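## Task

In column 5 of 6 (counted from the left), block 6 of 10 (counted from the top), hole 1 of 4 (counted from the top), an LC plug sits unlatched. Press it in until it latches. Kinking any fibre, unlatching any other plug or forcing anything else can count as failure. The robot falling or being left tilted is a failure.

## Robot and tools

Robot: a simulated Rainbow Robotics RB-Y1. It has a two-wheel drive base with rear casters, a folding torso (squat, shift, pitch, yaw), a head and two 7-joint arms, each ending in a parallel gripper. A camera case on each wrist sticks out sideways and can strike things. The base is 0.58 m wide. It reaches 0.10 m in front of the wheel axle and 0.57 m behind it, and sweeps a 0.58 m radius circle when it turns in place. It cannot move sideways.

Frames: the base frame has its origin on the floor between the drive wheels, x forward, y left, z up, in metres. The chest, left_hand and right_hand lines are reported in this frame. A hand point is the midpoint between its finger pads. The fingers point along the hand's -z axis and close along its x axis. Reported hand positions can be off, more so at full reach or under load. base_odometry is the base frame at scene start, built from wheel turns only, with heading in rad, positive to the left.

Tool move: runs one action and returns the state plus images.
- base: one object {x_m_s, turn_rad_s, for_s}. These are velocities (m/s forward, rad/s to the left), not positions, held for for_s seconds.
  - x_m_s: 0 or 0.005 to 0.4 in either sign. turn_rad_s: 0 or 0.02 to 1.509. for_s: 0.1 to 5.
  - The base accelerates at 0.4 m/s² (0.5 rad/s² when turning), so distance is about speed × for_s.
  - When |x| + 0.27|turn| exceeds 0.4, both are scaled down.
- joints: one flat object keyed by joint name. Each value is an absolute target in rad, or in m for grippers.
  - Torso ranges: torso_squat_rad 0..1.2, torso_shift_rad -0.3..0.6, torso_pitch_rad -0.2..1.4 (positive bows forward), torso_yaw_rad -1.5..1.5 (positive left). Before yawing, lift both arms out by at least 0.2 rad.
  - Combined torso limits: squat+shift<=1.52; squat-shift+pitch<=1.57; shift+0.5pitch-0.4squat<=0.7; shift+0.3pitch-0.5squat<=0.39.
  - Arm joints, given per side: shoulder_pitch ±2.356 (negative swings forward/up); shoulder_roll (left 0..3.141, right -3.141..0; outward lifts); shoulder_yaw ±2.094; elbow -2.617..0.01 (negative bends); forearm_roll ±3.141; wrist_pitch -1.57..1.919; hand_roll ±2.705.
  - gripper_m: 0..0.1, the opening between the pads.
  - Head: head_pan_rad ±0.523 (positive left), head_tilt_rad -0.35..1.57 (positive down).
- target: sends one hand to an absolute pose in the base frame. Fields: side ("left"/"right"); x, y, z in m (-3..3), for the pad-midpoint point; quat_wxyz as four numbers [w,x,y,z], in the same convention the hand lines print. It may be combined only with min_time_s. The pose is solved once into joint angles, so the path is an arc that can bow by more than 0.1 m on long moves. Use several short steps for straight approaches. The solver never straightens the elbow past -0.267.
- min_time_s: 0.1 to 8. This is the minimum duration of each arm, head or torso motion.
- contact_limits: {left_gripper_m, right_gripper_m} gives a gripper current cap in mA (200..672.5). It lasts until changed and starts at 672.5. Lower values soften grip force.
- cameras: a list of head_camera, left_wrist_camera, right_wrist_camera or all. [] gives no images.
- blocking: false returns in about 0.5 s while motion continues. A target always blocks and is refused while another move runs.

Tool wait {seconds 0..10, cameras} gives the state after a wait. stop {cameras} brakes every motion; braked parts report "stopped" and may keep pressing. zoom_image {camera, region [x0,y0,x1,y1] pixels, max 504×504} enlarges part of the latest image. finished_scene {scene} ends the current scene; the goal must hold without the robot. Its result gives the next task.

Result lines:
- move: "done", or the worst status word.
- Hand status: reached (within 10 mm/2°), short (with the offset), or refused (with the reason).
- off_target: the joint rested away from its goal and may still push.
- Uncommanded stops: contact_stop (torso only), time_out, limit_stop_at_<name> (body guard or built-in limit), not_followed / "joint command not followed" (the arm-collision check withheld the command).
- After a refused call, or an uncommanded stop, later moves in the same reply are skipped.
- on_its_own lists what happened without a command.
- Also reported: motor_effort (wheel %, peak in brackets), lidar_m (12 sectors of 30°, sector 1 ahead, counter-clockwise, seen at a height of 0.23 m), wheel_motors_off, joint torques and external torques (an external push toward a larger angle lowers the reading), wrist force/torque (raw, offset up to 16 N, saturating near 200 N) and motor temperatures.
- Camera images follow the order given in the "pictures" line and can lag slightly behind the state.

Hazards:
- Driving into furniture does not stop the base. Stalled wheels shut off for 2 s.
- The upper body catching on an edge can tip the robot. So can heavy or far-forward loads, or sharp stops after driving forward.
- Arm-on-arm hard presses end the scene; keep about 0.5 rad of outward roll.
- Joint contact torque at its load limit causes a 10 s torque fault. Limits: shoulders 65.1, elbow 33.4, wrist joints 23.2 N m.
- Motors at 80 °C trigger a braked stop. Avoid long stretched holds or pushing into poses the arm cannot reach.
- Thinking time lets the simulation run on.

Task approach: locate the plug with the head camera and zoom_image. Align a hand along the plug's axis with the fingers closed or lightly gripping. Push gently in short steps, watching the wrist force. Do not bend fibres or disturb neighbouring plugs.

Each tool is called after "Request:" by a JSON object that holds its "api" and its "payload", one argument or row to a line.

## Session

Request:
{"api": "move", "payload": {

}}

Request:
{"api": "zoom_image", "payload": {
  "camera": "head_camera",
  "region": [340, 40, 640, 300]
}}

Scene clock: 0.00 s.
Joint torques (N m): no reading
External joint torques (N m): no reading
Motor temperatures (°C): left_arm=[33 32 33 32 36 39 34] | right_arm=[28 32 28 30 42 34 36]
Wrist force (N): no reading
Wrist torque (N m): no reading
Wrist force, peak (N): no reading
base_odometry: x=+0.000 y=+0.000 heading=+0.000
lidar_m: 1.60 1.23 2.21 2.14 2.22 3.07 4.22 3.46 2.56 2.48 2.27 1.39
base_status: not commanded
joint_positions: torso_squat_rad=+0.350 torso_shift_rad=+0.000 torso_pitch_rad=+0.000 torso_yaw_rad=+0.000 left_shoulder_pitch_rad=+0.050 left_shoulder_roll_rad=+0.028 left_shoulder_yaw_rad=+0.039 left_elbow_rad=-0.155 left_forearm_roll_rad=+0.017 left_wrist_pitch_rad=-0.008 left_hand_roll_rad=-0.044 left_gripper_m=+0.100 right_shoulder_pitch_rad=-0.007 right_shoulder_roll_rad=-0.032 right_shoulder_yaw_rad=+0.049 right_elbow_rad=-0.260 right_forearm_roll_rad=-0.045 right_wrist_pitch_rad=+0.036 right_hand_roll_rad=+0.002 right_gripper_m=+0.099 head_pan_rad=+0.000 head_tilt_rad=+0.400
joint_status: not commanded
wheel_motors_off: 0
motor_effort: left_wheel=+0 right_wheel=+0
chest: x=-0.2280 y=+0.0001 z=+1.2475 quat_wxyz=(+1.000, +0.000, +0.000, +0.000) (m; base frame)
left_hand: x=-0.1868 y=+0.2456 z=+0.5640 quat_wxyz=(+0.998, +0.018, -0.058, +0.013) (m; base frame)
right_hand: x=-0.1050 y=-0.2375 z=+0.5722 quat_wxyz=(+0.993, -0.010, -0.115, +0.006) (m; base frame)
pictures: head_camera, left_wrist_camera, right_wrist_camera
camera_calibration:
head_camera: T_world_to_cam=[[0.0113773, -0.999894, 0.00908099, -0.00817707], [-0.410003, -0.0129479, -0.911992, 1.29749], [0.912013, 0.00665277, -0.410107, 0.727116], [0, 0, 0, 1]] pos_world=[-0.131073, 0.00378619, 1.48157]
left_wrist_camera: T_world_to_cam=[[0.994407, -0.030405, 0.101146, 0.134836], [-0.0642948, -0.934042, 0.351329, 0.0523465], [0.0837926, -0.355867, -0.930773, 0.701677], [0, 0, 0, 1]] pos_world=[-0.189512, 0.302697, 0.621073]
right_wrist_camera: T_world_to_cam=[[-0.970371, -0.0333444, -0.239307, 0.0258513], [-0.12023, 0.925742, 0.358533, 0.0385134], [0.209582, 0.376682, -0.902323, 0.70152], [0, 0, 0, 1]] pos_world=[-0.11731, -0.299042, 0.625376]

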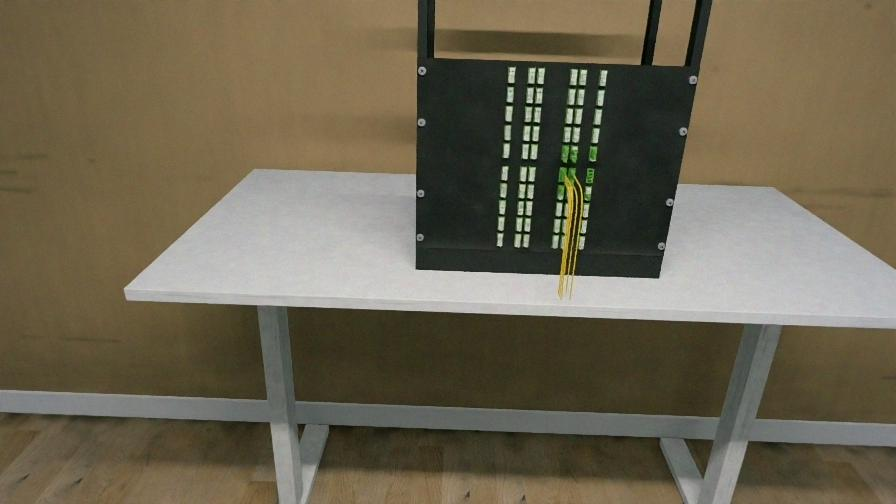

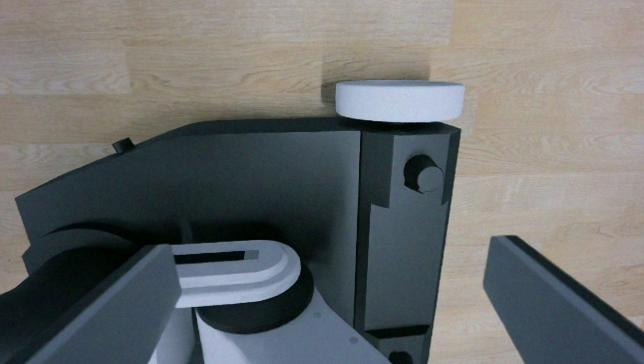

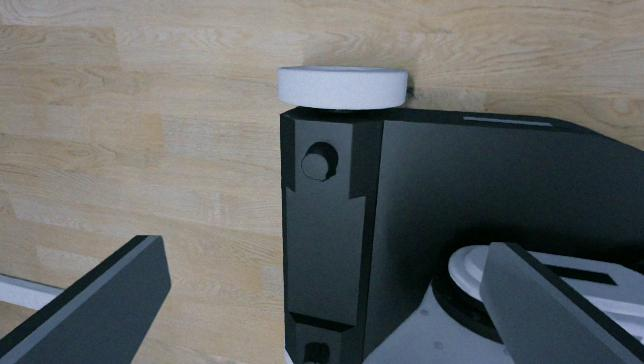

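Scaled by 1.680 from the camera's 896x504 image, which has a finer 1280x720 frame.

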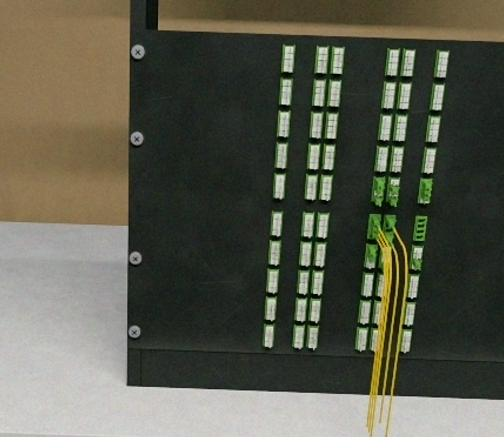

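Request:
{"api": "move", "payload": {
  "base": {"turn_rad_s": -0.1, "for_s": 0.567},
  "joints": {"head_tilt_rad": 0.5},
  "cameras": []
}}

Request:
{"api": "move", "payload": {
  "base": {"x_m_s": 0.25, "for_s": 1.0},
  "cameras": ["head_camera"]
}}

Request:
{"api": "move", "payload": {
  "target": {"side": "right", "x": 0.27, "y": -0.165, "z": 1.18, "quat_wxyz": [0.5, -0.5, -0.5, 0.5]},
  "min_time_s": 2.5,
  "cameras": ["head_camera", "right_wrist_camera"]
}}

Scene clock: 26.10 s.
Joint torques (N m): left_arm=[-0.86 1.36 0.25 -0.28 0.17 -0.34 0.21] | right_arm=[-3.38 -1.45 -0.37 -1.83 0.21 -0.31 0.19]
External joint torques (N m): left_arm=[-0.34 0.37 0.19 -0.28 0.16 -0.02 0.22] | right_arm=[-0.66 -0.29 -0.28 -0.48 0.15 0.16 0.18]
Motor temperatures (°C): left_arm=[33 32 33 32 36 39 34] | right_arm=[28 32 28 30 42 34 36]
Wrist force (N): left_arm=[-1.9 2.1 -6.1] | right_arm=[4.0 11.2 2.1]
Wrist torque (N m): left_arm=[-0.14 -0.40 0.10] | right_arm=[-1.79 -0.33 -0.63]
Wrist force, peak (N): left_arm=[-1.3 2.7 -6.7] | right_arm=[3.9 11.5 2.1]
move: done
base_odometry: x=+0.000 y=+0.000 heading=-0.056
lidar_m: 1.60 1.24 2.19 2.13 2.19 2.91 4.22 3.66 2.60 2.47 2.40 1.40
base_status: done (sent for 0.57 of 0.57 s)
joint_positions: torso_squat_rad=+0.350 torso_shift_rad=+0.000 torso_pitch_rad=+0.000 torso_yaw_rad=+0.000 left_shoulder_pitch_rad=+0.050 left_shoulder_roll_rad=+0.028 left_shoulder_yaw_rad=+0.039 left_elbow_rad=-0.155 left_forearm_roll_rad=+0.017 left_wrist_pitch_rad=-0.008 left_hand_roll_rad=-0.044 left_gripper_m=+0.100 right_shoulder_pitch_rad=-0.007 right_shoulder_roll_rad=-0.032 right_shoulder_yaw_rad=+0.049 right_elbow_rad=-0.260 right_forearm_roll_rad=-0.045 right_wrist_pitch_rad=+0.036 right_hand_roll_rad=+0.002 right_gripper_m=+0.099 head_pan_rad=+0.000 head_tilt_rad=+0.500
joint_status: all done
wheel_motors_off: 0
motor_effort: left_wheel=+15(24) right_wheel=-1(17)
chest: x=-0.2280 y=+0.0001 z=+1.2475 quat_wxyz=(+1.000, +0.000, +0.000, +0.000) (m; base frame)
left_hand: x=-0.1868 y=+0.2456 z=+0.5640 quat_wxyz=(+0.998, +0.018, -0.058, +0.013) (m; base frame)
right_hand: x=-0.1050 y=-0.2375 z=+0.5722 quat_wxyz=(+0.993, -0.010, -0.115, +0.006) (m; base frame)
pictures: none
No camera images: "cameras" was empty.

Scene clock: 28.17 s.
Joint torques (N m): left_arm=[-0.27 1.42 0.51 -0.35 0.18 -0.46 -0.03] | right_arm=[-3.55 -1.67 -0.13 -1.71 0.23 -0.37 0.11]
External joint torques (N m): left_arm=[0.25 0.44 0.45 -0.36 0.17 -0.14 -0.03] | right_arm=[-0.83 -0.5 -0.04 -0.37 0.16 0.1 0.1]
Motor temperatures (°C): left_arm=[33 32 33 32 36 39 34] | right_arm=[28 32 28 30 42 34 36]
Wrist force (N): left_arm=[-1.6 2.0 -6.5] | right_arm=[3.8 11.2 2.1]
Wrist torque (N m): left_arm=[-0.13 -0.37 0.04] | right_arm=[-1.80 -0.36 -0.63]
Wrist force, peak (N): left_arm=[-1.9 2.5 -6.4] | right_arm=[4.1 11.4 2.2]
move: done
base_odometry: x=+0.249 y=-0.014 heading=-0.055
lidar_m: 1.36 1.01 1.85 2.15 2.20 2.92 4.46 3.64 2.59 2.46 2.02 1.18
base_status: done (sent for 1 of 1 s)
joint_positions: torso_squat_rad=+0.350 torso_shift_rad=+0.000 torso_pitch_rad=+0.000 torso_yaw_rad=+0.000 left_shoulder_pitch_rad=+0.049 left_shoulder_roll_rad=+0.028 left_shoulder_yaw_rad=+0.039 left_elbow_rad=-0.155 left_forearm_roll_rad=+0.017 left_wrist_pitch_rad=-0.008 left_hand_roll_rad=-0.044 left_gripper_m=+0.100 right_shoulder_pitch_rad=-0.007 right_shoulder_roll_rad=-0.032 right_shoulder_yaw_rad=+0.049 right_elbow_rad=-0.260 right_forearm_roll_rad=-0.045 right_wrist_pitch_rad=+0.036 right_hand_roll_rad=+0.002 right_gripper_m=+0.099 head_pan_rad=+0.000 head_tilt_rad=+0.500
joint_status: not commanded
wheel_motors_off: 0
motor_effort: left_wheel=+4(41) right_wheel=-5(17)
chest: x=-0.2279 y=+0.0001 z=+1.2475 quat_wxyz=(+1.000, +0.000, +0.000, +0.000) (m; base frame)
left_hand: x=-0.1867 y=+0.2456 z=+0.5640 quat_wxyz=(+0.998, +0.018, -0.058, +0.013) (m; base frame)
right_hand: x=-0.1050 y=-0.2375 z=+0.5722 quat_wxyz=(+0.993, -0.010, -0.115, +0.006) (m; base frame)
pictures: head_camera
camera_calibration:
head_camera: T_world_to_cam=[[0.012364, -0.999892, 0.00793552, -0.0063285], [-0.499075, -0.0130478, -0.86646, 1.21327], [0.866471, 0.00675253, -0.499183, 0.846547], [0, 0, 0, 1]] pos_world=[-0.127916, 0.00378638, 1.47388]

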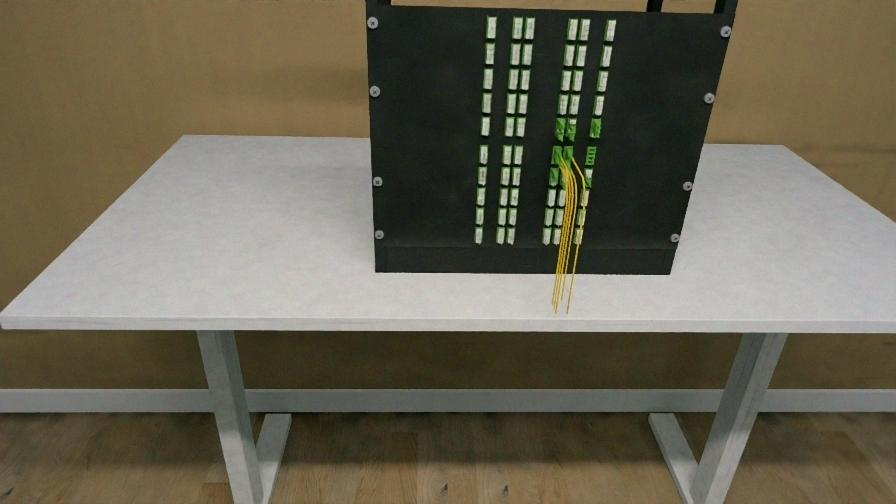

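Scene clock: 31.00 s.
Joint torques (N m): left_arm=[-0.29 1.03 0.75 -0.22 0.13 -0.26 0.12] | right_arm=[-12.38 1.24 0.16 -10.19 0.67 -1.55 0.1]
External joint torques (N m): left_arm=[0.24 0.04 0.68 -0.22 0.13 0.06 0.13] | right_arm=[-1.77 0.02 0.24 -1.3 0.23 0.21 0.11]
Motor temperatures (°C): left_arm=[33 32 33 32 36 39 34] | right_arm=[28 32 28 31 42 34 36]
Wrist force (N): left_arm=[-1.9 1.6 -5.8] | right_arm=[5.3 16.5 8.0]
Wrist torque (N m): left_arm=[-0.06 -0.40 0.06] | right_arm=[-2.08 -0.25 -0.62]
Wrist force, peak (N): left_arm=[-1.5 2.8 -6.8] | right_arm=[5.8 16.6 8.4]
move: done
base_odometry: x=+0.249 y=-0.014 heading=-0.055
lidar_m: 1.35 1.01 1.85 2.15 2.22 2.92 4.47 3.65 2.59 2.46 2.02 1.18
base_status: not commanded
joint_positions: torso_squat_rad=+0.350 torso_shift_rad=+0.000 torso_pitch_rad=+0.000 torso_yaw_rad=+0.000 left_shoulder_pitch_rad=+0.050 left_shoulder_roll_rad=+0.028 left_shoulder_yaw_rad=+0.039 left_elbow_rad=-0.155 left_forearm_roll_rad=+0.017 left_wrist_pitch_rad=-0.008 left_hand_roll_rad=-0.044 left_gripper_m=+0.100 right_shoulder_pitch_rad=-0.066 right_shoulder_roll_rad=+0.000 right_shoulder_yaw_rad=+0.185 right_elbow_rad=-2.141 right_forearm_roll_rad=+0.339 right_wrist_pitch_rad=+0.662 right_hand_roll_rad=+1.288 right_gripper_m=+0.099 head_pan_rad=+0.000 head_tilt_rad=+0.500
joint_status: all done
wheel_motors_off: 0
motor_effort: left_wheel=+4(5) right_wheel=-3(5)
chest: x=-0.2279 y=+0.0001 z=+1.2475 quat_wxyz=(+1.000, +0.000, +0.000, +0.000) (m; base frame)
left_hand: x=-0.1867 y=+0.2456 z=+0.5640 quat_wxyz=(+0.998, +0.018, -0.058, +0.013) (m; base frame)
right_hand: x=+0.2699 y=-0.1652 z=+1.1799 quat_wxyz=(+0.500, -0.500, -0.500, +0.500) (m; base frame)
right_hand_status: reached (checked arc, planned for 2.5 s): 0 mm and 0.1 deg off.
pictures: head_camera, right_wrist_camera
camera_calibration:
head_camera: T_world_to_cam=[[0.0122773, -0.999893, 0.0079852, -0.00641306], [-0.499076, -0.0130475, -0.86646, 1.21327], [0.866471, 0.00665253, -0.499183, 0.846547], [0, 0, 0, 1]] pos_world=[-0.127916, 0.00378615, 1.47388]
right_wrist_camera: T_world_to_cam=[[0.013455, -0.999734, 0.0187321, -0.192205], [-0.393215, -0.0225147, -0.919171, 1.22336], [0.919348, 0.00500169, -0.393414, 0.290481], [0, 0, 0, 1]] pos_world=[0.216578, -0.166063, 1.24236]

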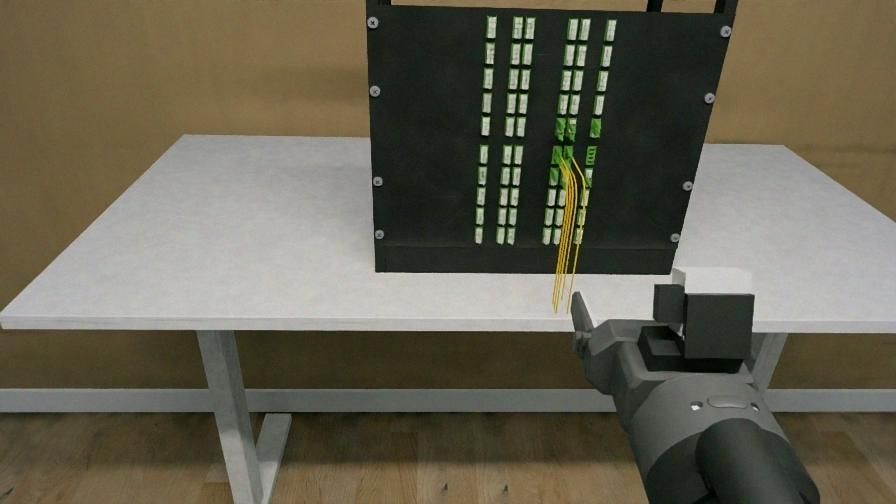

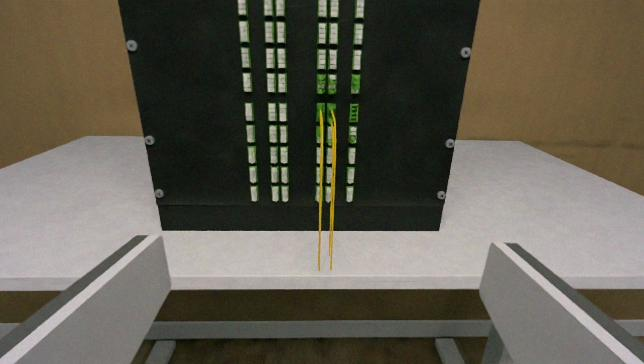

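Request:
{"api": "move", "payload": {
  "joints": {"left_shoulder_pitch_rad": 0.25, "left_shoulder_roll_rad": 0.2, "left_shoulder_yaw_rad": 0.014, "left_elbow_rad": -2.2, "left_forearm_roll_rad": 0.015, "left_wrist_pitch_rad": 0.013, "left_hand_roll_rad": 0.015, "left_gripper_m": 0.03, "right_gripper_m": 0.014},
  "min_time_s": 2.5,
  "cameras": []
}}

Request:
{"api": "move", "payload": {
  "target": {"side": "right", "x": 0.27, "y": -0.173, "z": 1.235, "quat_wxyz": [0.6409, -0.2988, -0.2988, 0.6409]},
  "min_time_s": 2,
  "cameras": []
}}

Request:
{"api": "move", "payload": {
  "base": {"x_m_s": 0.2, "for_s": 1.4},
  "cameras": ["head_camera", "right_wrist_camera"]
}}

Request:
{"api": "move", "payload": {
  "target": {"side": "left", "x": 0.30, "y": 0.085, "z": 1.18, "quat_wxyz": [0, 0, 0.7071, 0.7071]},
  "min_time_s": 2.5
}}

Scene clock: 58.40 s.
Joint torques (N m): left_arm=[-5.46 3.54 2.38 -10.05 0.26 -1.48 0.21] | right_arm=[-12.72 1.18 0.18 -10.17 0.76 -1.53 -0.09]
External joint torques (N m): left_arm=[0.99 0.84 0.23 -0.6 0.23 0.17 0.26] | right_arm=[-2.12 -0.04 0.26 -1.29 0.32 0.23 -0.09]
Motor temperatures (°C): left_arm=[33 32 33 32 36 39 34] | right_arm=[29 32 28 32 42 35 36]
Wrist force (N): left_arm=[-6.9 1.3 2.3] | right_arm=[5.3 16.6 7.9]
Wrist torque (N m): left_arm=[-0.01 -0.77 0.09] | right_arm=[-2.09 -0.25 -0.62]
Wrist force, peak (N): left_arm=[-7.5 0.9 2.4] | right_arm=[5.2 16.9 7.9]
move: done
base_odometry: x=+0.249 y=-0.014 heading=-0.055
lidar_m: 1.35 1.02 1.84 2.14 2.20 2.92 4.47 3.64 2.60 2.46 2.03 1.18
base_status: not commanded
joint_positions: torso_squat_rad=+0.350 torso_shift_rad=+0.000 torso_pitch_rad=+0.000 torso_yaw_rad=+0.000 left_shoulder_pitch_rad=+0.250 left_shoulder_roll_rad=+0.200 left_shoulder_yaw_rad=+0.014 left_elbow_rad=-2.200 left_forearm_roll_rad=+0.015 left_wrist_pitch_rad=+0.013 left_hand_roll_rad=+0.015 left_gripper_m=+0.030 right_shoulder_pitch_rad=-0.066 right_shoulder_roll_rad=+0.000 right_shoulder_yaw_rad=+0.185 right_elbow_rad=-2.141 right_forearm_roll_rad=+0.339 right_wrist_pitch_rad=+0.662 right_hand_roll_rad=+1.288 right_gripper_m=+0.014 head_pan_rad=+0.000 head_tilt_rad=+0.500
joint_status: all done
wheel_motors_off: 0
motor_effort: left_wheel=+5(6) right_wheel=-4(5)
chest: x=-0.2279 y=+0.0001 z=+1.2475 quat_wxyz=(+1.000, +0.000, +0.000, +0.000) (m; base frame)
left_hand: x=+0.1982 y=+0.2671 z=+1.2093 quat_wxyz=(+0.561, +0.067, -0.823, -0.063) (m; base frame)
right_hand: x=+0.2699 y=-0.1652 z=+1.1799 quat_wxyz=(+0.500, -0.500, -0.500, +0.500) (m; base frame)
pictures: none
No camera images: "cameras" was empty.

Scene clock: 60.73 s.
Joint torques (N m): left_arm=[-5.71 3.05 2.19 -10.22 0.28 -1.55 0.13] | right_arm=[-20.29 -2.69 -0.48 -5.19 0.22 -1.33 0.33]
External joint torques (N m): left_arm=[0.75 0.35 0.04 -0.76 0.25 0.1 0.18] | right_arm=[-3.44 0.28 -0.85 -0.03 0.09 0.16 0.34]
Motor temperatures (°C): left_arm=[33 32 33 32 36 39 34] | right_arm=[29 32 28 32 42 35 36]
Wrist force (N): left_arm=[-6.6 0.6 2.5] | right_arm=[5.3 15.5 4.1]
Wrist torque (N m): left_arm=[0.08 -0.75 0.14] | right_arm=[-2.03 -0.28 -0.62]
Wrist force, peak (N): left_arm=[-7.2 1.8 2.5] | right_arm=[5.3 16.8 8.1]
move: done
base_odometry: x=+0.249 y=-0.014 heading=-0.055
lidar_m: 1.35 1.01 1.84 2.15 2.21 2.92 4.47 3.64 2.58 2.46 2.03 1.18
base_status: not commanded
joint_positions: torso_squat_rad=+0.350 torso_shift_rad=+0.000 torso_pitch_rad=+0.000 torso_yaw_rad=+0.000 left_shoulder_pitch_rad=+0.250 left_shoulder_roll_rad=+0.200 left_shoulder_yaw_rad=+0.014 left_elbow_rad=-2.200 left_forearm_roll_rad=+0.015 left_wrist_pitch_rad=+0.013 left_hand_roll_rad=+0.015 left_gripper_m=+0.030 right_shoulder_pitch_rad=-0.794 right_shoulder_roll_rad=+0.000 right_shoulder_yaw_rad=-0.138 right_elbow_rad=-2.071 right_forearm_roll_rad=+0.118 right_wrist_pitch_rad=+1.919 right_hand_roll_rad=+1.519 right_gripper_m=+0.014 head_pan_rad=+0.000 head_tilt_rad=+0.500
joint_status: all done
wheel_motors_off: 0
motor_effort: left_wheel=+5(6) right_wheel=-4(5)
chest: x=-0.2279 y=+0.0001 z=+1.2475 quat_wxyz=(+1.000, +0.000, +0.000, +0.000) (m; base frame)
left_hand: x=+0.1982 y=+0.2671 z=+1.2093 quat_wxyz=(+0.561, +0.067, -0.823, -0.063) (m; base frame)
right_hand: x=+0.2703 y=-0.1731 z=+1.2345 quat_wxyz=(+0.637, -0.307, -0.308, +0.637) (m; base frame)
right_hand_status: reached (checked arc, as near as the solve gets, planned for 2.0 s): 1 mm and 1.5 deg off.
pictures: none
No camera images: "cameras" was empty.

Scene clock: 63.20 s.
Joint torques (N m): left_arm=[-6.02 3.37 2.24 -10.05 0.11 -1.59 0.1] | right_arm=[-19.67 -2.93 -0.64 -5.85 0.2 -1.31 0.09]
External joint torques (N m): left_arm=[0.44 0.67 0.09 -0.6 0.08 0.06 0.14] | right_arm=[-2.82 0.04 -1.01 -0.69 0.07 0.18 0.09]
Motor temperatures (°C): left_arm=[33 32 33 33 36 39 34] | right_arm=[29 32 28 32 42 35 36]
Wrist force (N): left_arm=[-6.7 1.6 2.3] | right_arm=[5.4 15.5 4.2]
Wrist torque (N m): left_arm=[-0.07 -0.76 0.12] | right_arm=[-2.05 -0.26 -0.61]
Wrist force, peak (N): left_arm=[-7.4 1.4 2.7] | right_arm=[5.3 15.7 4.2]
move: done
base_odometry: x=+0.529 y=-0.029 heading=-0.055
lidar_m: 1.07 0.79 1.47 2.17 2.22 2.95 4.75 3.66 2.57 2.45 0.96 0.99
base_status: done (sent for 1.4 of 1.4 s)
joint_positions: torso_squat_rad=+0.350 torso_shift_rad=+0.000 torso_pitch_rad=+0.000 torso_yaw_rad=+0.000 left_shoulder_pitch_rad=+0.250 left_shoulder_roll_rad=+0.200 left_shoulder_yaw_rad=+0.014 left_elbow_rad=-2.200 left_forearm_roll_rad=+0.015 left_wrist_pitch_rad=+0.013 left_hand_roll_rad=+0.015 left_gripper_m=+0.030 right_shoulder_pitch_rad=-0.794 right_shoulder_roll_rad=+0.000 right_shoulder_yaw_rad=-0.138 right_elbow_rad=-2.071 right_forearm_roll_rad=+0.118 right_wrist_pitch_rad=+1.919 right_hand_roll_rad=+1.519 right_gripper_m=+0.014 head_pan_rad=+0.000 head_tilt_rad=+0.500
joint_status: not commanded
wheel_motors_off: 0
motor_effort: left_wheel=+4(23) right_wheel=-5(14)
chest: x=-0.2279 y=+0.0001 z=+1.2475 quat_wxyz=(+1.000, +0.000, +0.000, +0.000) (m; base frame)
left_hand: x=+0.1982 y=+0.2671 z=+1.2092 quat_wxyz=(+0.561, +0.067, -0.823, -0.063) (m; base frame)
right_hand: x=+0.2704 y=-0.1730 z=+1.2344 quat_wxyz=(+0.637, -0.307, -0.308, +0.637) (m; base frame)
pictures: head_camera, right_wrist_camera
camera_calibration:
head_camera: T_world_to_cam=[[0.012364, -0.999892, 0.00793301, -0.00632604], [-0.49915, -0.0130462, -0.866417, 1.21325], [0.866427, 0.00675263, -0.499258, 0.846565], [0, 0, 0, 1]] pos_world=[-0.127816, 0.00378638, 1.47388]
right_wrist_camera: T_world_to_cam=[[0.0217418, -0.999744, 0.00627777, -0.187899], [-0.879685, -0.0221138, -0.475043, 0.856854], [0.47506, 0.00480584, -0.87994, 1.0322], [0, 0, 0, 1]] pos_world=[0.26749, -0.173863, 1.31649]

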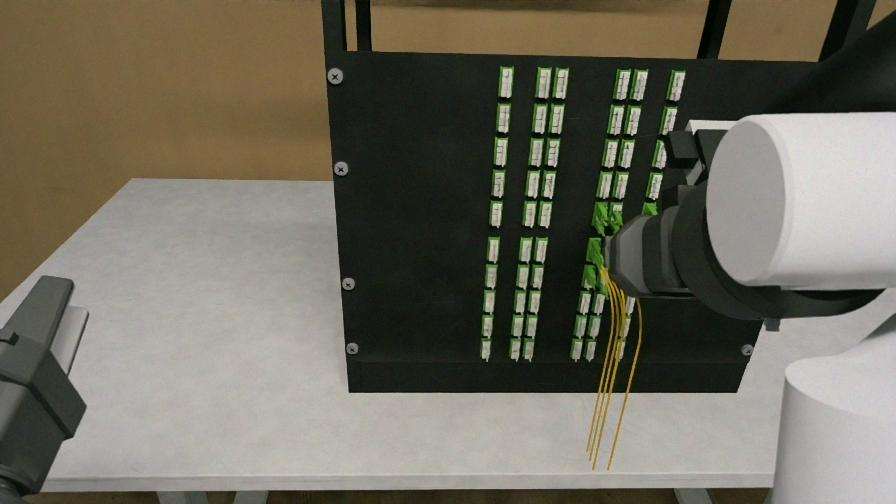

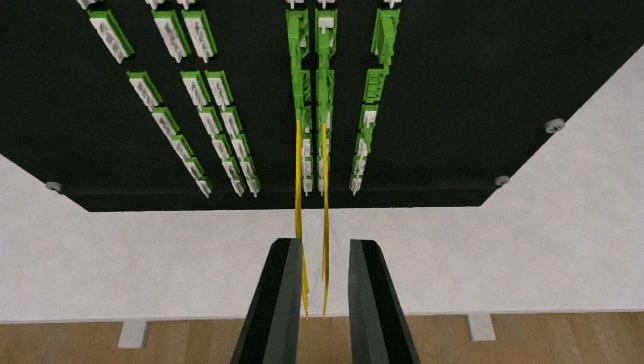

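Scene clock: 66.10 s.
Joint torques (N m): left_arm=[-20.63 8.63 3.41 -3.73 1.66 -0.23 -0.09] | right_arm=[-19.86 -3.25 -0.63 -5.94 0.27 -1.34 0.32]
External joint torques (N m): left_arm=[1.63 -0.16 -0.41 -0.1 -0.15 0.16 -0.11] | right_arm=[-3 -0.29 -1 -0.78 0.14 0.15 0.32]
Motor temperatures (°C): left_arm=[33 32 33 33 36 39 34] | right_arm=[29 32 28 32 42 35 36]
Wrist force (N): left_arm=[-2.1 -4.3 -0.2] | right_arm=[5.3 15.5 4.1]
Wrist torque (N m): left_arm=[0.28 -0.54 0.03] | right_arm=[-2.03 -0.27 -0.63]
Wrist force, peak (N): left_arm=[-7.2 1.5 3.3] | right_arm=[5.5 15.6 3.9]
move: short
base_odometry: x=+0.529 y=-0.029 heading=-0.055
lidar_m: 1.07 0.78 1.48 2.16 2.22 2.95 4.75 3.66 2.58 2.45 0.98 1.00
base_status: not commanded
joint_positions: torso_squat_rad=+0.350 torso_shift_rad=+0.000 torso_pitch_rad=+0.000 torso_yaw_rad=+0.000 left_shoulder_pitch_rad=-1.160 left_shoulder_roll_rad=+0.511 left_shoulder_yaw_rad=-0.739 left_elbow_rad=-0.267 left_forearm_roll_rad=-0.481 left_wrist_pitch_rad=-1.537 left_hand_roll_rad=-0.209 left_gripper_m=+0.030 right_shoulder_pitch_rad=-0.794 right_shoulder_roll_rad=+0.000 right_shoulder_yaw_rad=-0.139 right_elbow_rad=-2.071 right_forearm_roll_rad=+0.118 right_wrist_pitch_rad=+1.919 right_hand_roll_rad=+1.519 right_gripper_m=+0.014 head_pan_rad=+0.000 head_tilt_rad=+0.500
joint_status: all done
wheel_motors_off: 0
motor_effort: left_wheel=+6(6) right_wheel=-4(6)
chest: x=-0.2279 y=+0.0001 z=+1.2475 quat_wxyz=(+1.000, +0.000, +0.000, +0.000) (m; base frame)
left_hand: x=+0.2993 y=+0.0849 z=+1.1802 quat_wxyz=(+0.030, +0.030, -0.698, -0.715) (m; base frame)
left_hand_status: short (checked arc, as near as the solve gets, planned for 2.5 s): 1 mm and 5.1 deg off. The place is met; only the turn is off.
right_hand: x=+0.2703 y=-0.1730 z=+1.2344 quat_wxyz=(+0.637, -0.307, -0.308, +0.637) (m; base frame)
pictures: head_camera, left_wrist_camera, right_wrist_camera
camera_calibration:
head_camera: T_world_to_cam=[[0.012364, -0.999892, 0.00793552, -0.0063285], [-0.499075, -0.0130478, -0.86646, 1.21327], [0.866471, 0.00675253, -0.499183, 0.846547], [0, 0, 0, 1]] pos_world=[-0.127916, 0.00378638, 1.47388]
left_wrist_camera: T_world_to_cam=[[-0.993736, -0.0967808, -0.0558772, 0.37026], [0.0108021, 0.414478, -0.909995, 1.06871], [0.11123, -0.904899, -0.410836, 0.602104], [0, 0, 0, 1]] pos_world=[0.289425, 0.137722, 1.24057]
right_wrist_camera: T_world_to_cam=[[0.0217903, -0.999743, 0.00619033, -0.187797], [-0.879684, -0.0221149, -0.475045, 0.856903], [0.47506, 0.00490583, -0.87994, 1.0323], [0, 0, 0, 1]] pos_world=[0.26749, -0.173863, 1.31659]

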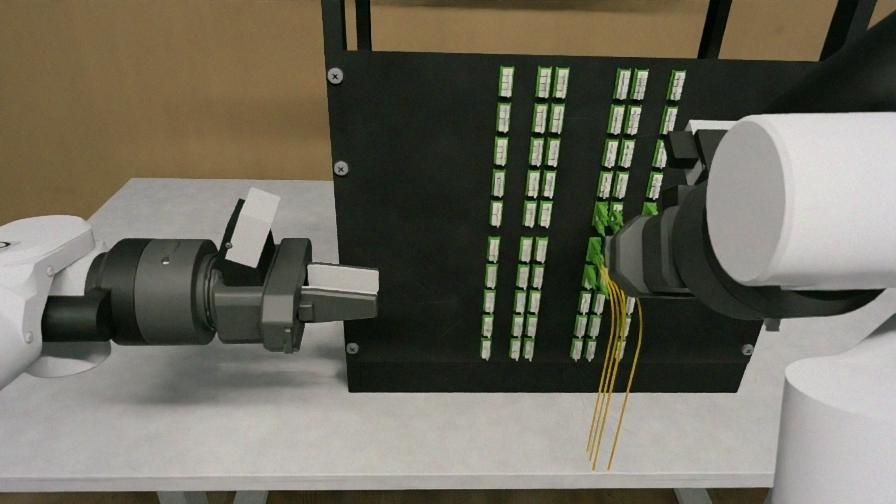

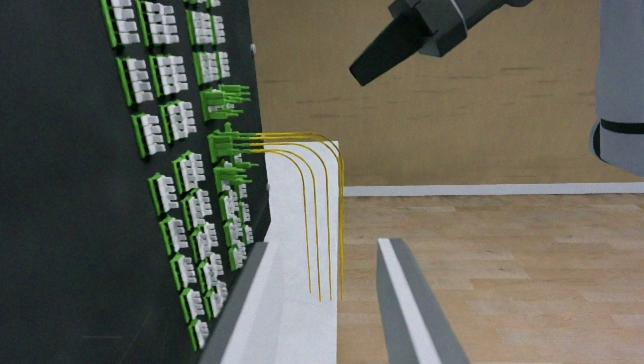

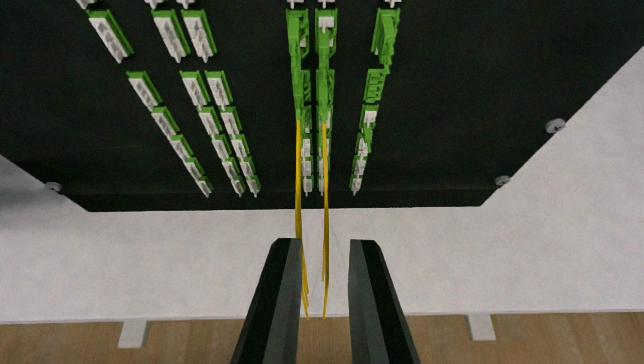

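Request:
{"api": "zoom_image", "payload": {
  "camera": "left_wrist_camera",
  "region": [190, 70, 310, 190]
}}

Request:
{"api": "zoom_image", "payload": {
  "camera": "right_wrist_camera",
  "region": [270, 0, 410, 160]
}}

Request:
{"api": "zoom_image", "payload": {
  "camera": "left_wrist_camera",
  "region": [220, 110, 300, 170]
}}

Scaled by 4.200 from the camera's 644x364 image, which has a finer 1265x715 frame.

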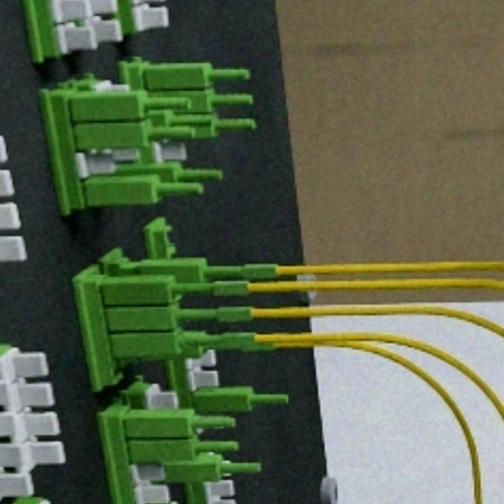

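Scaled by 3.150 from the camera's 644x364 image, which has a finer 1265x715 frame.

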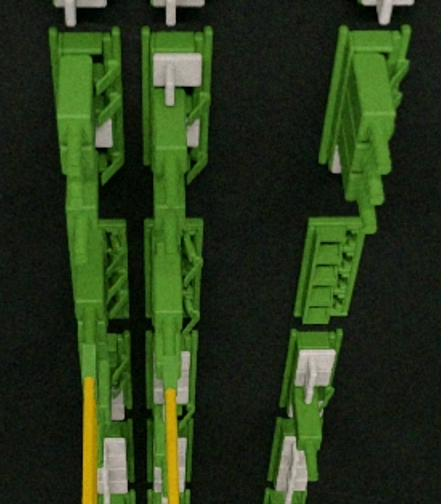

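Scaled by 6.300 from the camera's 644x364 image, which has a finer 1265x715 frame.

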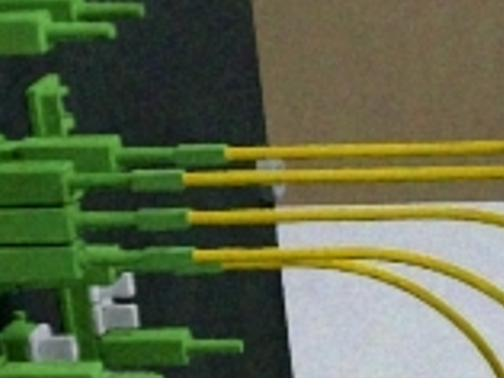

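Request:
{"api": "move", "payload": {
  "joints": {"right_gripper_m": 0.006},
  "contact_limits": {"right_gripper_m": 200},
  "cameras": []
}}

Request:
{"api": "move", "payload": {
  "target": {"side": "right", "x": 0.352, "y": -0.1722, "z": 1.2, "quat_wxyz": [0.6409, -0.2988, -0.2988, 0.6409]},
  "min_time_s": 2,
  "cameras": ["left_wrist_camera", "right_wrist_camera"]
}}

Request:
{"api": "zoom_image", "payload": {
  "camera": "right_wrist_camera",
  "region": [250, 90, 400, 260]
}}

Request:
{"api": "zoom_image", "payload": {
  "camera": "left_wrist_camera",
  "region": [210, 70, 330, 170]
}}

Scene clock: 169.63 s.
Joint torques (N m): left_arm=[-21.05 9.08 3.86 -3.59 1.79 -0.14 -0.1] | right_arm=[-19.86 -3.02 -0.38 -5.96 0.12 -1.28 0.27]
External joint torques (N m): left_arm=[1.21 0.3 0.05 0.04 -0.02 0.25 -0.12] | right_arm=[-3.01 -0.06 -0.76 -0.79 0 0.21 0.28]
Motor temperatures (°C): left_arm=[35 32 33 32 36 39 34] | right_arm=[30 32 28 31 42 35 36]
Wrist force (N): left_arm=[-1.2 -4.5 0.0] | right_arm=[5.2 15.3 4.0]
Wrist torque (N m): left_arm=[0.34 -0.44 0.04] | right_arm=[-2.03 -0.28 -0.62]
Wrist force, peak (N): left_arm=[-1.7 -4.6 0.3] | right_arm=[5.3 15.7 4.0]
move: done
base_odometry: x=+0.529 y=-0.029 heading=-0.055
lidar_m: 1.08 0.77 1.48 2.16 2.22 2.94 4.74 3.65 2.58 2.45 0.97 1.00
base_status: not commanded
joint_positions: torso_squat_rad=+0.350 torso_shift_rad=+0.000 torso_pitch_rad=+0.000 torso_yaw_rad=+0.000 left_shoulder_pitch_rad=-1.160 left_shoulder_roll_rad=+0.511 left_shoulder_yaw_rad=-0.739 left_elbow_rad=-0.267 left_forearm_roll_rad=-0.481 left_wrist_pitch_rad=-1.537 left_hand_roll_rad=-0.209 left_gripper_m=+0.030 right_shoulder_pitch_rad=-0.794 right_shoulder_roll_rad=+0.000 right_shoulder_yaw_rad=-0.139 right_elbow_rad=-2.071 right_forearm_roll_rad=+0.118 right_wrist_pitch_rad=+1.919 right_hand_roll_rad=+1.519 right_gripper_m=+0.006 head_pan_rad=+0.000 head_tilt_rad=+0.500
joint_status: all done
wheel_motors_off: 0
motor_effort: left_wheel=+6(6) right_wheel=-4(5)
contact_limits: right_gripper_m 200 mA
chest: x=-0.2279 y=+0.0001 z=+1.2475 quat_wxyz=(+1.000, +0.000, +0.000, +0.000) (m; base frame)
left_hand: x=+0.2993 y=+0.0849 z=+1.1802 quat_wxyz=(+0.030, +0.030, -0.698, -0.715) (m; base frame)
right_hand: x=+0.2703 y=-0.1730 z=+1.2344 quat_wxyz=(+0.637, -0.307, -0.308, +0.637) (m; base frame)
pictures: none
No camera images: "cameras" was empty.

Scene clock: 171.97 s.
Joint torques (N m): left_arm=[-20.64 8.33 3.85 -3.65 1.88 -0.14 -0.01] | right_arm=[-23.94 -5.28 -1.14 -7.66 0.09 -1.58 -0.28]
External joint torques (N m): left_arm=[1.62 -0.45 0.03 -0.02 0.07 0.24 -0.02] | right_arm=[-4.19 -0.94 -1.43 -0.41 -0.13 -0.13 -0.27]
Motor temperatures (°C): left_arm=[35 32 33 32 36 39 34] | right_arm=[30 32 28 31 42 35 36]
Wrist force (N): left_arm=[-1.4 -4.3 0.9] | right_arm=[5.1 15.5 4.1]
Wrist torque (N m): left_arm=[0.33 -0.50 0.04] | right_arm=[-2.05 -0.30 -0.61]
Wrist force, peak (N): left_arm=[-1.2 -4.6 -0.3] | right_arm=[5.4 15.6 4.3]
move: done
base_odometry: x=+0.529 y=-0.029 heading=-0.055
lidar_m: 1.08 0.78 1.48 2.16 2.22 2.94 4.75 3.65 2.56 2.45 0.98 0.99
base_status: not commanded
joint_positions: torso_squat_rad=+0.350 torso_shift_rad=+0.000 torso_pitch_rad=+0.000 torso_yaw_rad=+0.000 left_shoulder_pitch_rad=-1.160 left_shoulder_roll_rad=+0.511 left_shoulder_yaw_rad=-0.739 left_elbow_rad=-0.267 left_forearm_roll_rad=-0.481 left_wrist_pitch_rad=-1.537 left_hand_roll_rad=-0.209 left_gripper_m=+0.030 right_shoulder_pitch_rad=-0.879 right_shoulder_roll_rad=-0.039 right_shoulder_yaw_rad=-0.180 right_elbow_rad=-1.657 right_forearm_roll_rad=+0.083 right_wrist_pitch_rad=+1.618 right_hand_roll_rad=+1.491 right_gripper_m=+0.006 head_pan_rad=+0.000 head_tilt_rad=+0.500
joint_status: all done
wheel_motors_off: 0
motor_effort: left_wheel=+5(6) right_wheel=-3(5)
contact_limits: right_gripper_m 200 mA
chest: x=-0.2279 y=+0.0001 z=+1.2475 quat_wxyz=(+1.000, +0.000, +0.000, +0.000) (m; base frame)
left_hand: x=+0.2993 y=+0.0849 z=+1.1802 quat_wxyz=(+0.030, +0.030, -0.698, -0.715) (m; base frame)
right_hand: x=+0.3510 y=-0.1722 z=+1.1997 quat_wxyz=(+0.641, -0.299, -0.299, +0.641) (m; base frame)
right_hand_status: reached (checked arc, planned for 2.0 s): 1 mm and 0.0 deg off.
pictures: left_wrist_camera, right_wrist_camera
camera_calibration:
left_wrist_camera: T_world_to_cam=[[-0.993736, -0.0967808, -0.0558772, 0.37026], [0.0108021, 0.414478, -0.909995, 1.06871], [0.11123, -0.904899, -0.410836, 0.602104], [0, 0, 0, 1]] pos_world=[0.289425, 0.137722, 1.24057]
right_wrist_camera: T_world_to_cam=[[0.0213126, -0.999754, 0.00617283, -0.188402], [-0.892152, -0.0218047, -0.451208, 0.887135], [0.451232, 0.00410933, -0.892397, 0.986565], [0, 0, 0, 1]] pos_world=[0.350305, -0.173066, 1.28185]

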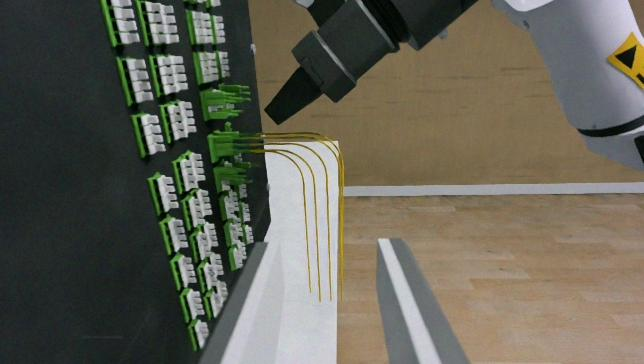

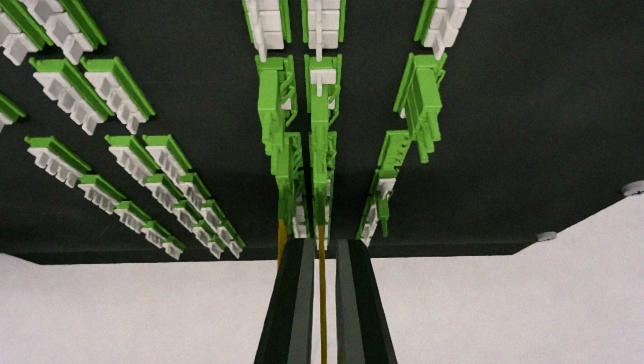

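Scaled by 2.965 from the camera's 644x364 image, which has a finer 1265x715 frame.

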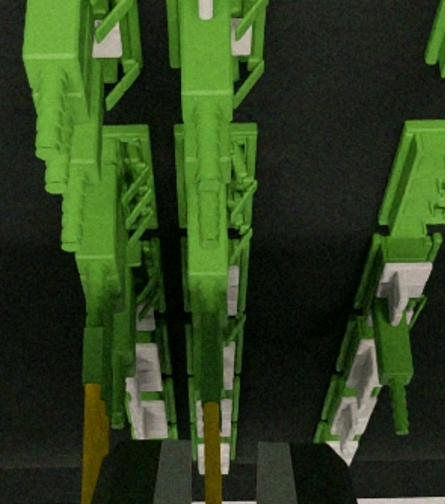

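Scaled by 4.200 from the camera's 644x364 image, which has a finer 1265x715 frame.

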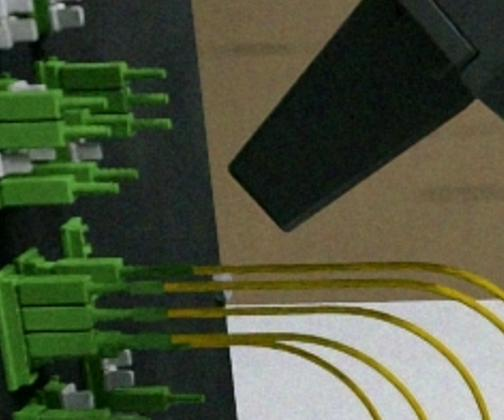

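Request:
{"api": "move", "payload": {
  "target": {"side": "right", "x": 0.366, "y": -0.1705, "z": 1.1825, "quat_wxyz": [0.6409, -0.2988, -0.2988, 0.6409]},
  "min_time_s": 1.5,
  "cameras": ["left_wrist_camera", "right_wrist_camera"]
}}

Request:
{"api": "zoom_image", "payload": {
  "camera": "right_wrist_camera",
  "region": [270, 140, 390, 280]
}}

Request:
{"api": "zoom_image", "payload": {
  "camera": "left_wrist_camera",
  "region": [220, 90, 320, 170]
}}

Scene clock: 186.90 s.
Joint torques (N m): left_arm=[-20.62 8.36 3.85 -3.7 1.77 -0.26 -0.04] | right_arm=[-20.88 -3.47 1.09 -8.32 0.34 -1.81 -0.16]
External joint torques (N m): left_arm=[1.64 -0.42 0.04 -0.08 -0.04 0.13 -0.05] | right_arm=[-0.73 0.94 0.8 -0.61 0.1 -0.35 -0.16]
Motor temperatures (°C): left_arm=[35 32 33 32 36 39 34] | right_arm=[31 32 28 31 42 35 36]
Wrist force (N): left_arm=[-1.2 -3.5 0.0] | right_arm=[4.9 15.4 3.8]
Wrist torque (N m): left_arm=[0.19 -0.49 0.00] | right_arm=[-2.04 -0.32 -0.61]
Wrist force, peak (N): left_arm=[-1.7 -4.4 0.0] | right_arm=[5.0 15.6 4.1]
move: done
base_odometry: x=+0.529 y=-0.029 heading=-0.055
lidar_m: 1.07 0.77 1.48 2.16 2.22 2.93 4.75 3.66 2.58 2.44 0.97 0.99
base_status: not commanded
joint_positions: torso_squat_rad=+0.350 torso_shift_rad=+0.000 torso_pitch_rad=+0.000 torso_yaw_rad=+0.000 left_shoulder_pitch_rad=-1.160 left_shoulder_roll_rad=+0.511 left_shoulder_yaw_rad=-0.739 left_elbow_rad=-0.267 left_forearm_roll_rad=-0.481 left_wrist_pitch_rad=-1.537 left_hand_roll_rad=-0.209 left_gripper_m=+0.030 right_shoulder_pitch_rad=-0.876 right_shoulder_roll_rad=-0.038 right_shoulder_yaw_rad=-0.179 right_elbow_rad=-1.572 right_forearm_roll_rad=+0.083 right_wrist_pitch_rad=+1.530 right_hand_roll_rad=+1.483 right_gripper_m=+0.006 head_pan_rad=+0.000 head_tilt_rad=+0.500
joint_status: all done
wheel_motors_off: 0
motor_effort: left_wheel=+6(6) right_wheel=-4(5)
contact_limits: right_gripper_m 200 mA
chest: x=-0.2279 y=+0.0001 z=+1.2475 quat_wxyz=(+1.000, +0.000, +0.000, +0.000) (m; base frame)
left_hand: x=+0.2993 y=+0.0849 z=+1.1802 quat_wxyz=(+0.030, +0.030, -0.698, -0.715) (m; base frame)
right_hand: x=+0.3659 y=-0.1707 z=+1.1826 quat_wxyz=(+0.641, -0.299, -0.299, +0.641) (m; base frame)
right_hand_status: reached (checked arc, planned for 1.5 s): 0 mm and 0.0 deg off.
pictures: left_wrist_camera, right_wrist_camera
camera_calibration:
left_wrist_camera: T_world_to_cam=[[-0.993736, -0.0967808, -0.0558772, 0.37026], [0.0108021, 0.414478, -0.909995, 1.06871], [0.11123, -0.904899, -0.410836, 0.602104], [0, 0, 0, 1]] pos_world=[0.289425, 0.137722, 1.24057]
right_wrist_camera: T_world_to_cam=[[0.0209987, -0.999761, 0.00613077, -0.186848], [-0.891998, -0.0215041, -0.451528, 0.893147], [0.451552, 0.00401284, -0.892236, 0.964238], [0, 0, 0, 1]] pos_world=[0.365206, -0.171466, 1.26475]

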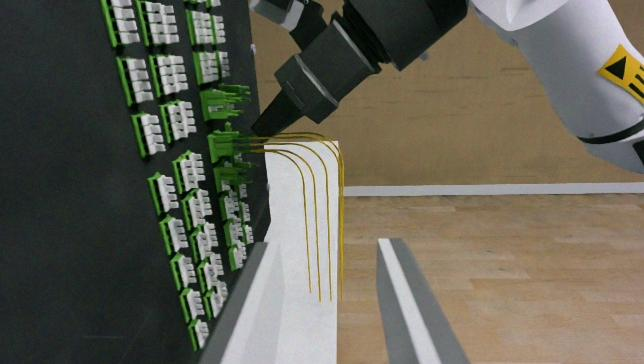

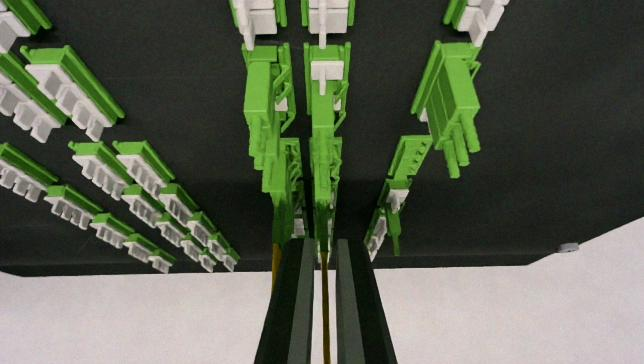

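Scaled by 3.600 from the camera's 644x364 image, which has a finer 1265x715 frame.

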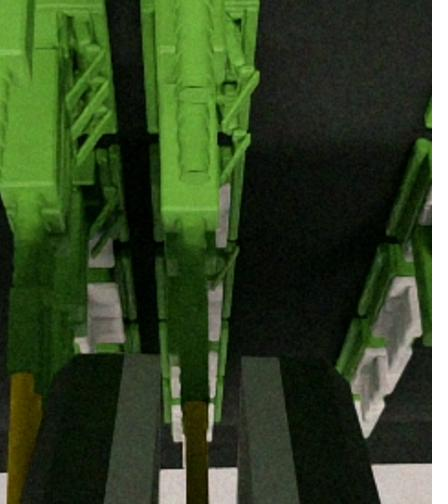

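Scaled by 5.040 from the camera's 644x364 image, which has a finer 1265x715 frame.

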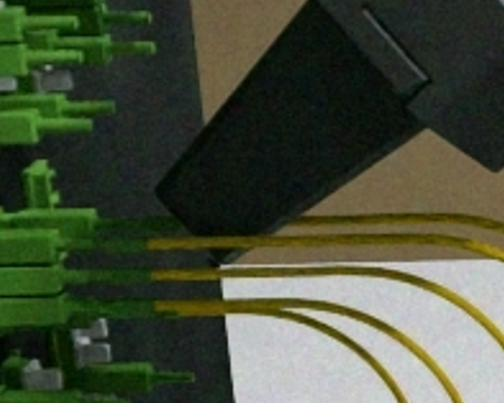

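Request:
{"api": "move", "payload": {
  "target": {"side": "right", "x": 0.379, "y": -0.1701, "z": 1.1739, "quat_wxyz": [0.6409, -0.2988, -0.2988, 0.6409]},
  "min_time_s": 1.5,
  "cameras": ["left_wrist_camera", "right_wrist_camera"]
}}

Request:
{"api": "zoom_image", "payload": {
  "camera": "right_wrist_camera",
  "region": [285, 180, 365, 300]
}}

Request:
{"api": "zoom_image", "payload": {
  "camera": "left_wrist_camera",
  "region": [220, 100, 300, 160]
}}

Scene clock: 210.83 s.
Joint torques (N m): left_arm=[-20.87 8.5 4.26 -3.98 1.75 -0.14 -0.06] | right_arm=[-24.71 -5.64 -1.48 -8.6 0.19 -1.69 -0.19]
External joint torques (N m): left_arm=[1.39 -0.28 0.45 -0.35 -0.06 0.24 -0.08] | right_arm=[-4.09 -1 -1.74 -0.58 -0.07 -0.23 -0.19]
Motor temperatures (°C): left_arm=[35 32 33 32 36 39 34] | right_arm=[31 32 28 31 42 35 36]
Wrist force (N): left_arm=[-1.6 -4.8 0.1] | right_arm=[4.9 15.4 4.0]
Wrist torque (N m): left_arm=[0.32 -0.51 0.03] | right_arm=[-2.01 -0.31 -0.62]
Wrist force, peak (N): left_arm=[-2.0 -4.7 -1.0] | right_arm=[5.0 15.7 3.8]
move: done
base_odometry: x=+0.529 y=-0.029 heading=-0.055
lidar_m: 1.08 0.78 1.48 2.16 2.23 2.94 4.75 3.65 2.57 2.45 0.98 1.01
base_status: not commanded
joint_positions: torso_squat_rad=+0.350 torso_shift_rad=+0.000 torso_pitch_rad=+0.000 torso_yaw_rad=+0.000 left_shoulder_pitch_rad=-1.160 left_shoulder_roll_rad=+0.511 left_shoulder_yaw_rad=-0.739 left_elbow_rad=-0.267 left_forearm_roll_rad=-0.481 left_wrist_pitch_rad=-1.537 left_hand_roll_rad=-0.209 left_gripper_m=+0.030 right_shoulder_pitch_rad=-0.893 right_shoulder_roll_rad=-0.045 right_shoulder_yaw_rad=-0.183 right_elbow_rad=-1.491 right_forearm_roll_rad=+0.080 right_wrist_pitch_rad=+1.467 right_hand_roll_rad=+1.478 right_gripper_m=+0.006 head_pan_rad=+0.000 head_tilt_rad=+0.500
joint_status: all done
wheel_motors_off: 0
motor_effort: left_wheel=+5(6) right_wheel=-4(5)
contact_limits: right_gripper_m 200 mA
chest: x=-0.2279 y=+0.0001 z=+1.2475 quat_wxyz=(+1.000, +0.000, +0.000, +0.000) (m; base frame)
left_hand: x=+0.2993 y=+0.0849 z=+1.1802 quat_wxyz=(+0.030, +0.030, -0.698, -0.715) (m; base frame)
right_hand: x=+0.3788 y=-0.1701 z=+1.1734 quat_wxyz=(+0.641, -0.299, -0.299, +0.641) (m; base frame)
right_hand_status: reached (checked arc, planned for 1.5 s): 1 mm and 0.0 deg off.
pictures: left_wrist_camera, right_wrist_camera
camera_calibration:
left_wrist_camera: T_world_to_cam=[[-0.993736, -0.0967808, -0.0558772, 0.37026], [0.0108021, 0.414478, -0.909995, 1.06871], [0.11123, -0.904899, -0.410836, 0.602104], [0, 0, 0, 1]] pos_world=[0.289425, 0.137722, 1.24057]
right_wrist_camera: T_world_to_cam=[[0.0213597, -0.999752, 0.00629642, -0.186806], [-0.892393, -0.0219046, -0.450728, 0.899632], [0.450754, 0.00400852, -0.892639, 0.951098], [0, 0, 0, 1]] pos_world=[0.378103, -0.170866, 1.25565]

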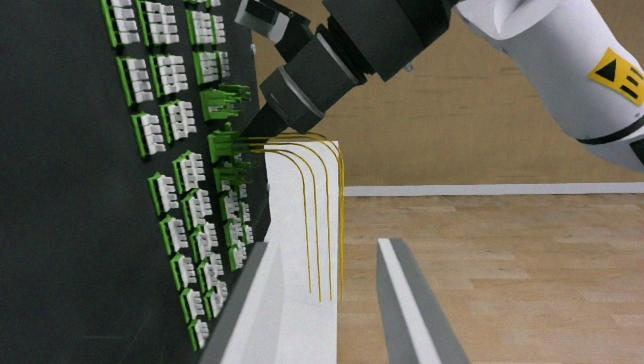

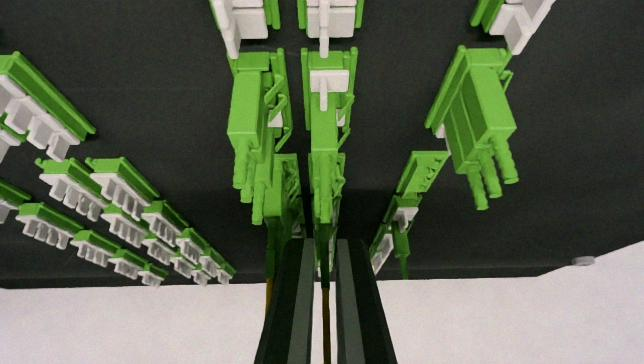

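Scaled by 4.200 from the camera's 644x364 image, which has a finer 1265x715 frame.

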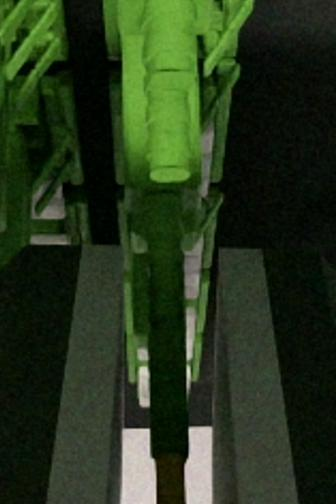

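Scaled by 6.300 from the camera's 644x364 image, which has a finer 1265x715 frame.

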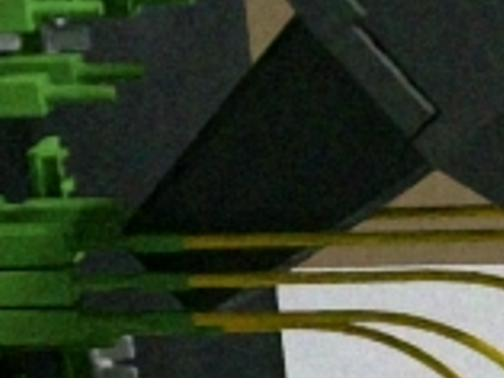

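Request:
{"api": "zoom_image", "payload": {
  "camera": "right_wrist_camera",
  "region": [300, 195, 350, 255]
}}

Request:
{"api": "zoom_image", "payload": {
  "camera": "left_wrist_camera",
  "region": [225, 120, 265, 152]
}}

Scaled by 8.400 from the camera's 644x364 image, which has a finer 1265x715 frame.

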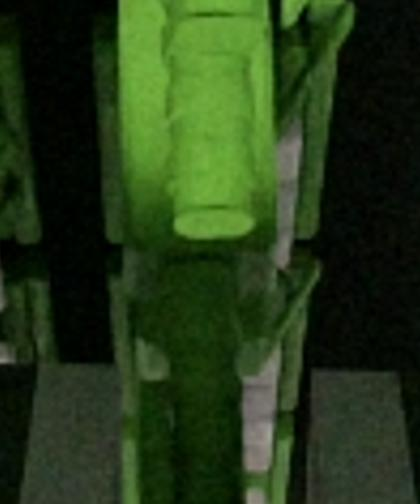

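Scaled by 12.600 from the camera's 644x364 image, which has a finer 1265x715 frame.

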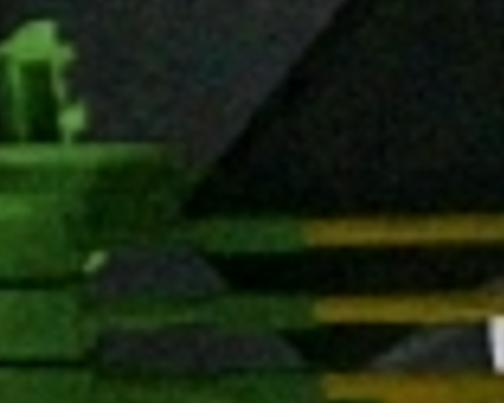

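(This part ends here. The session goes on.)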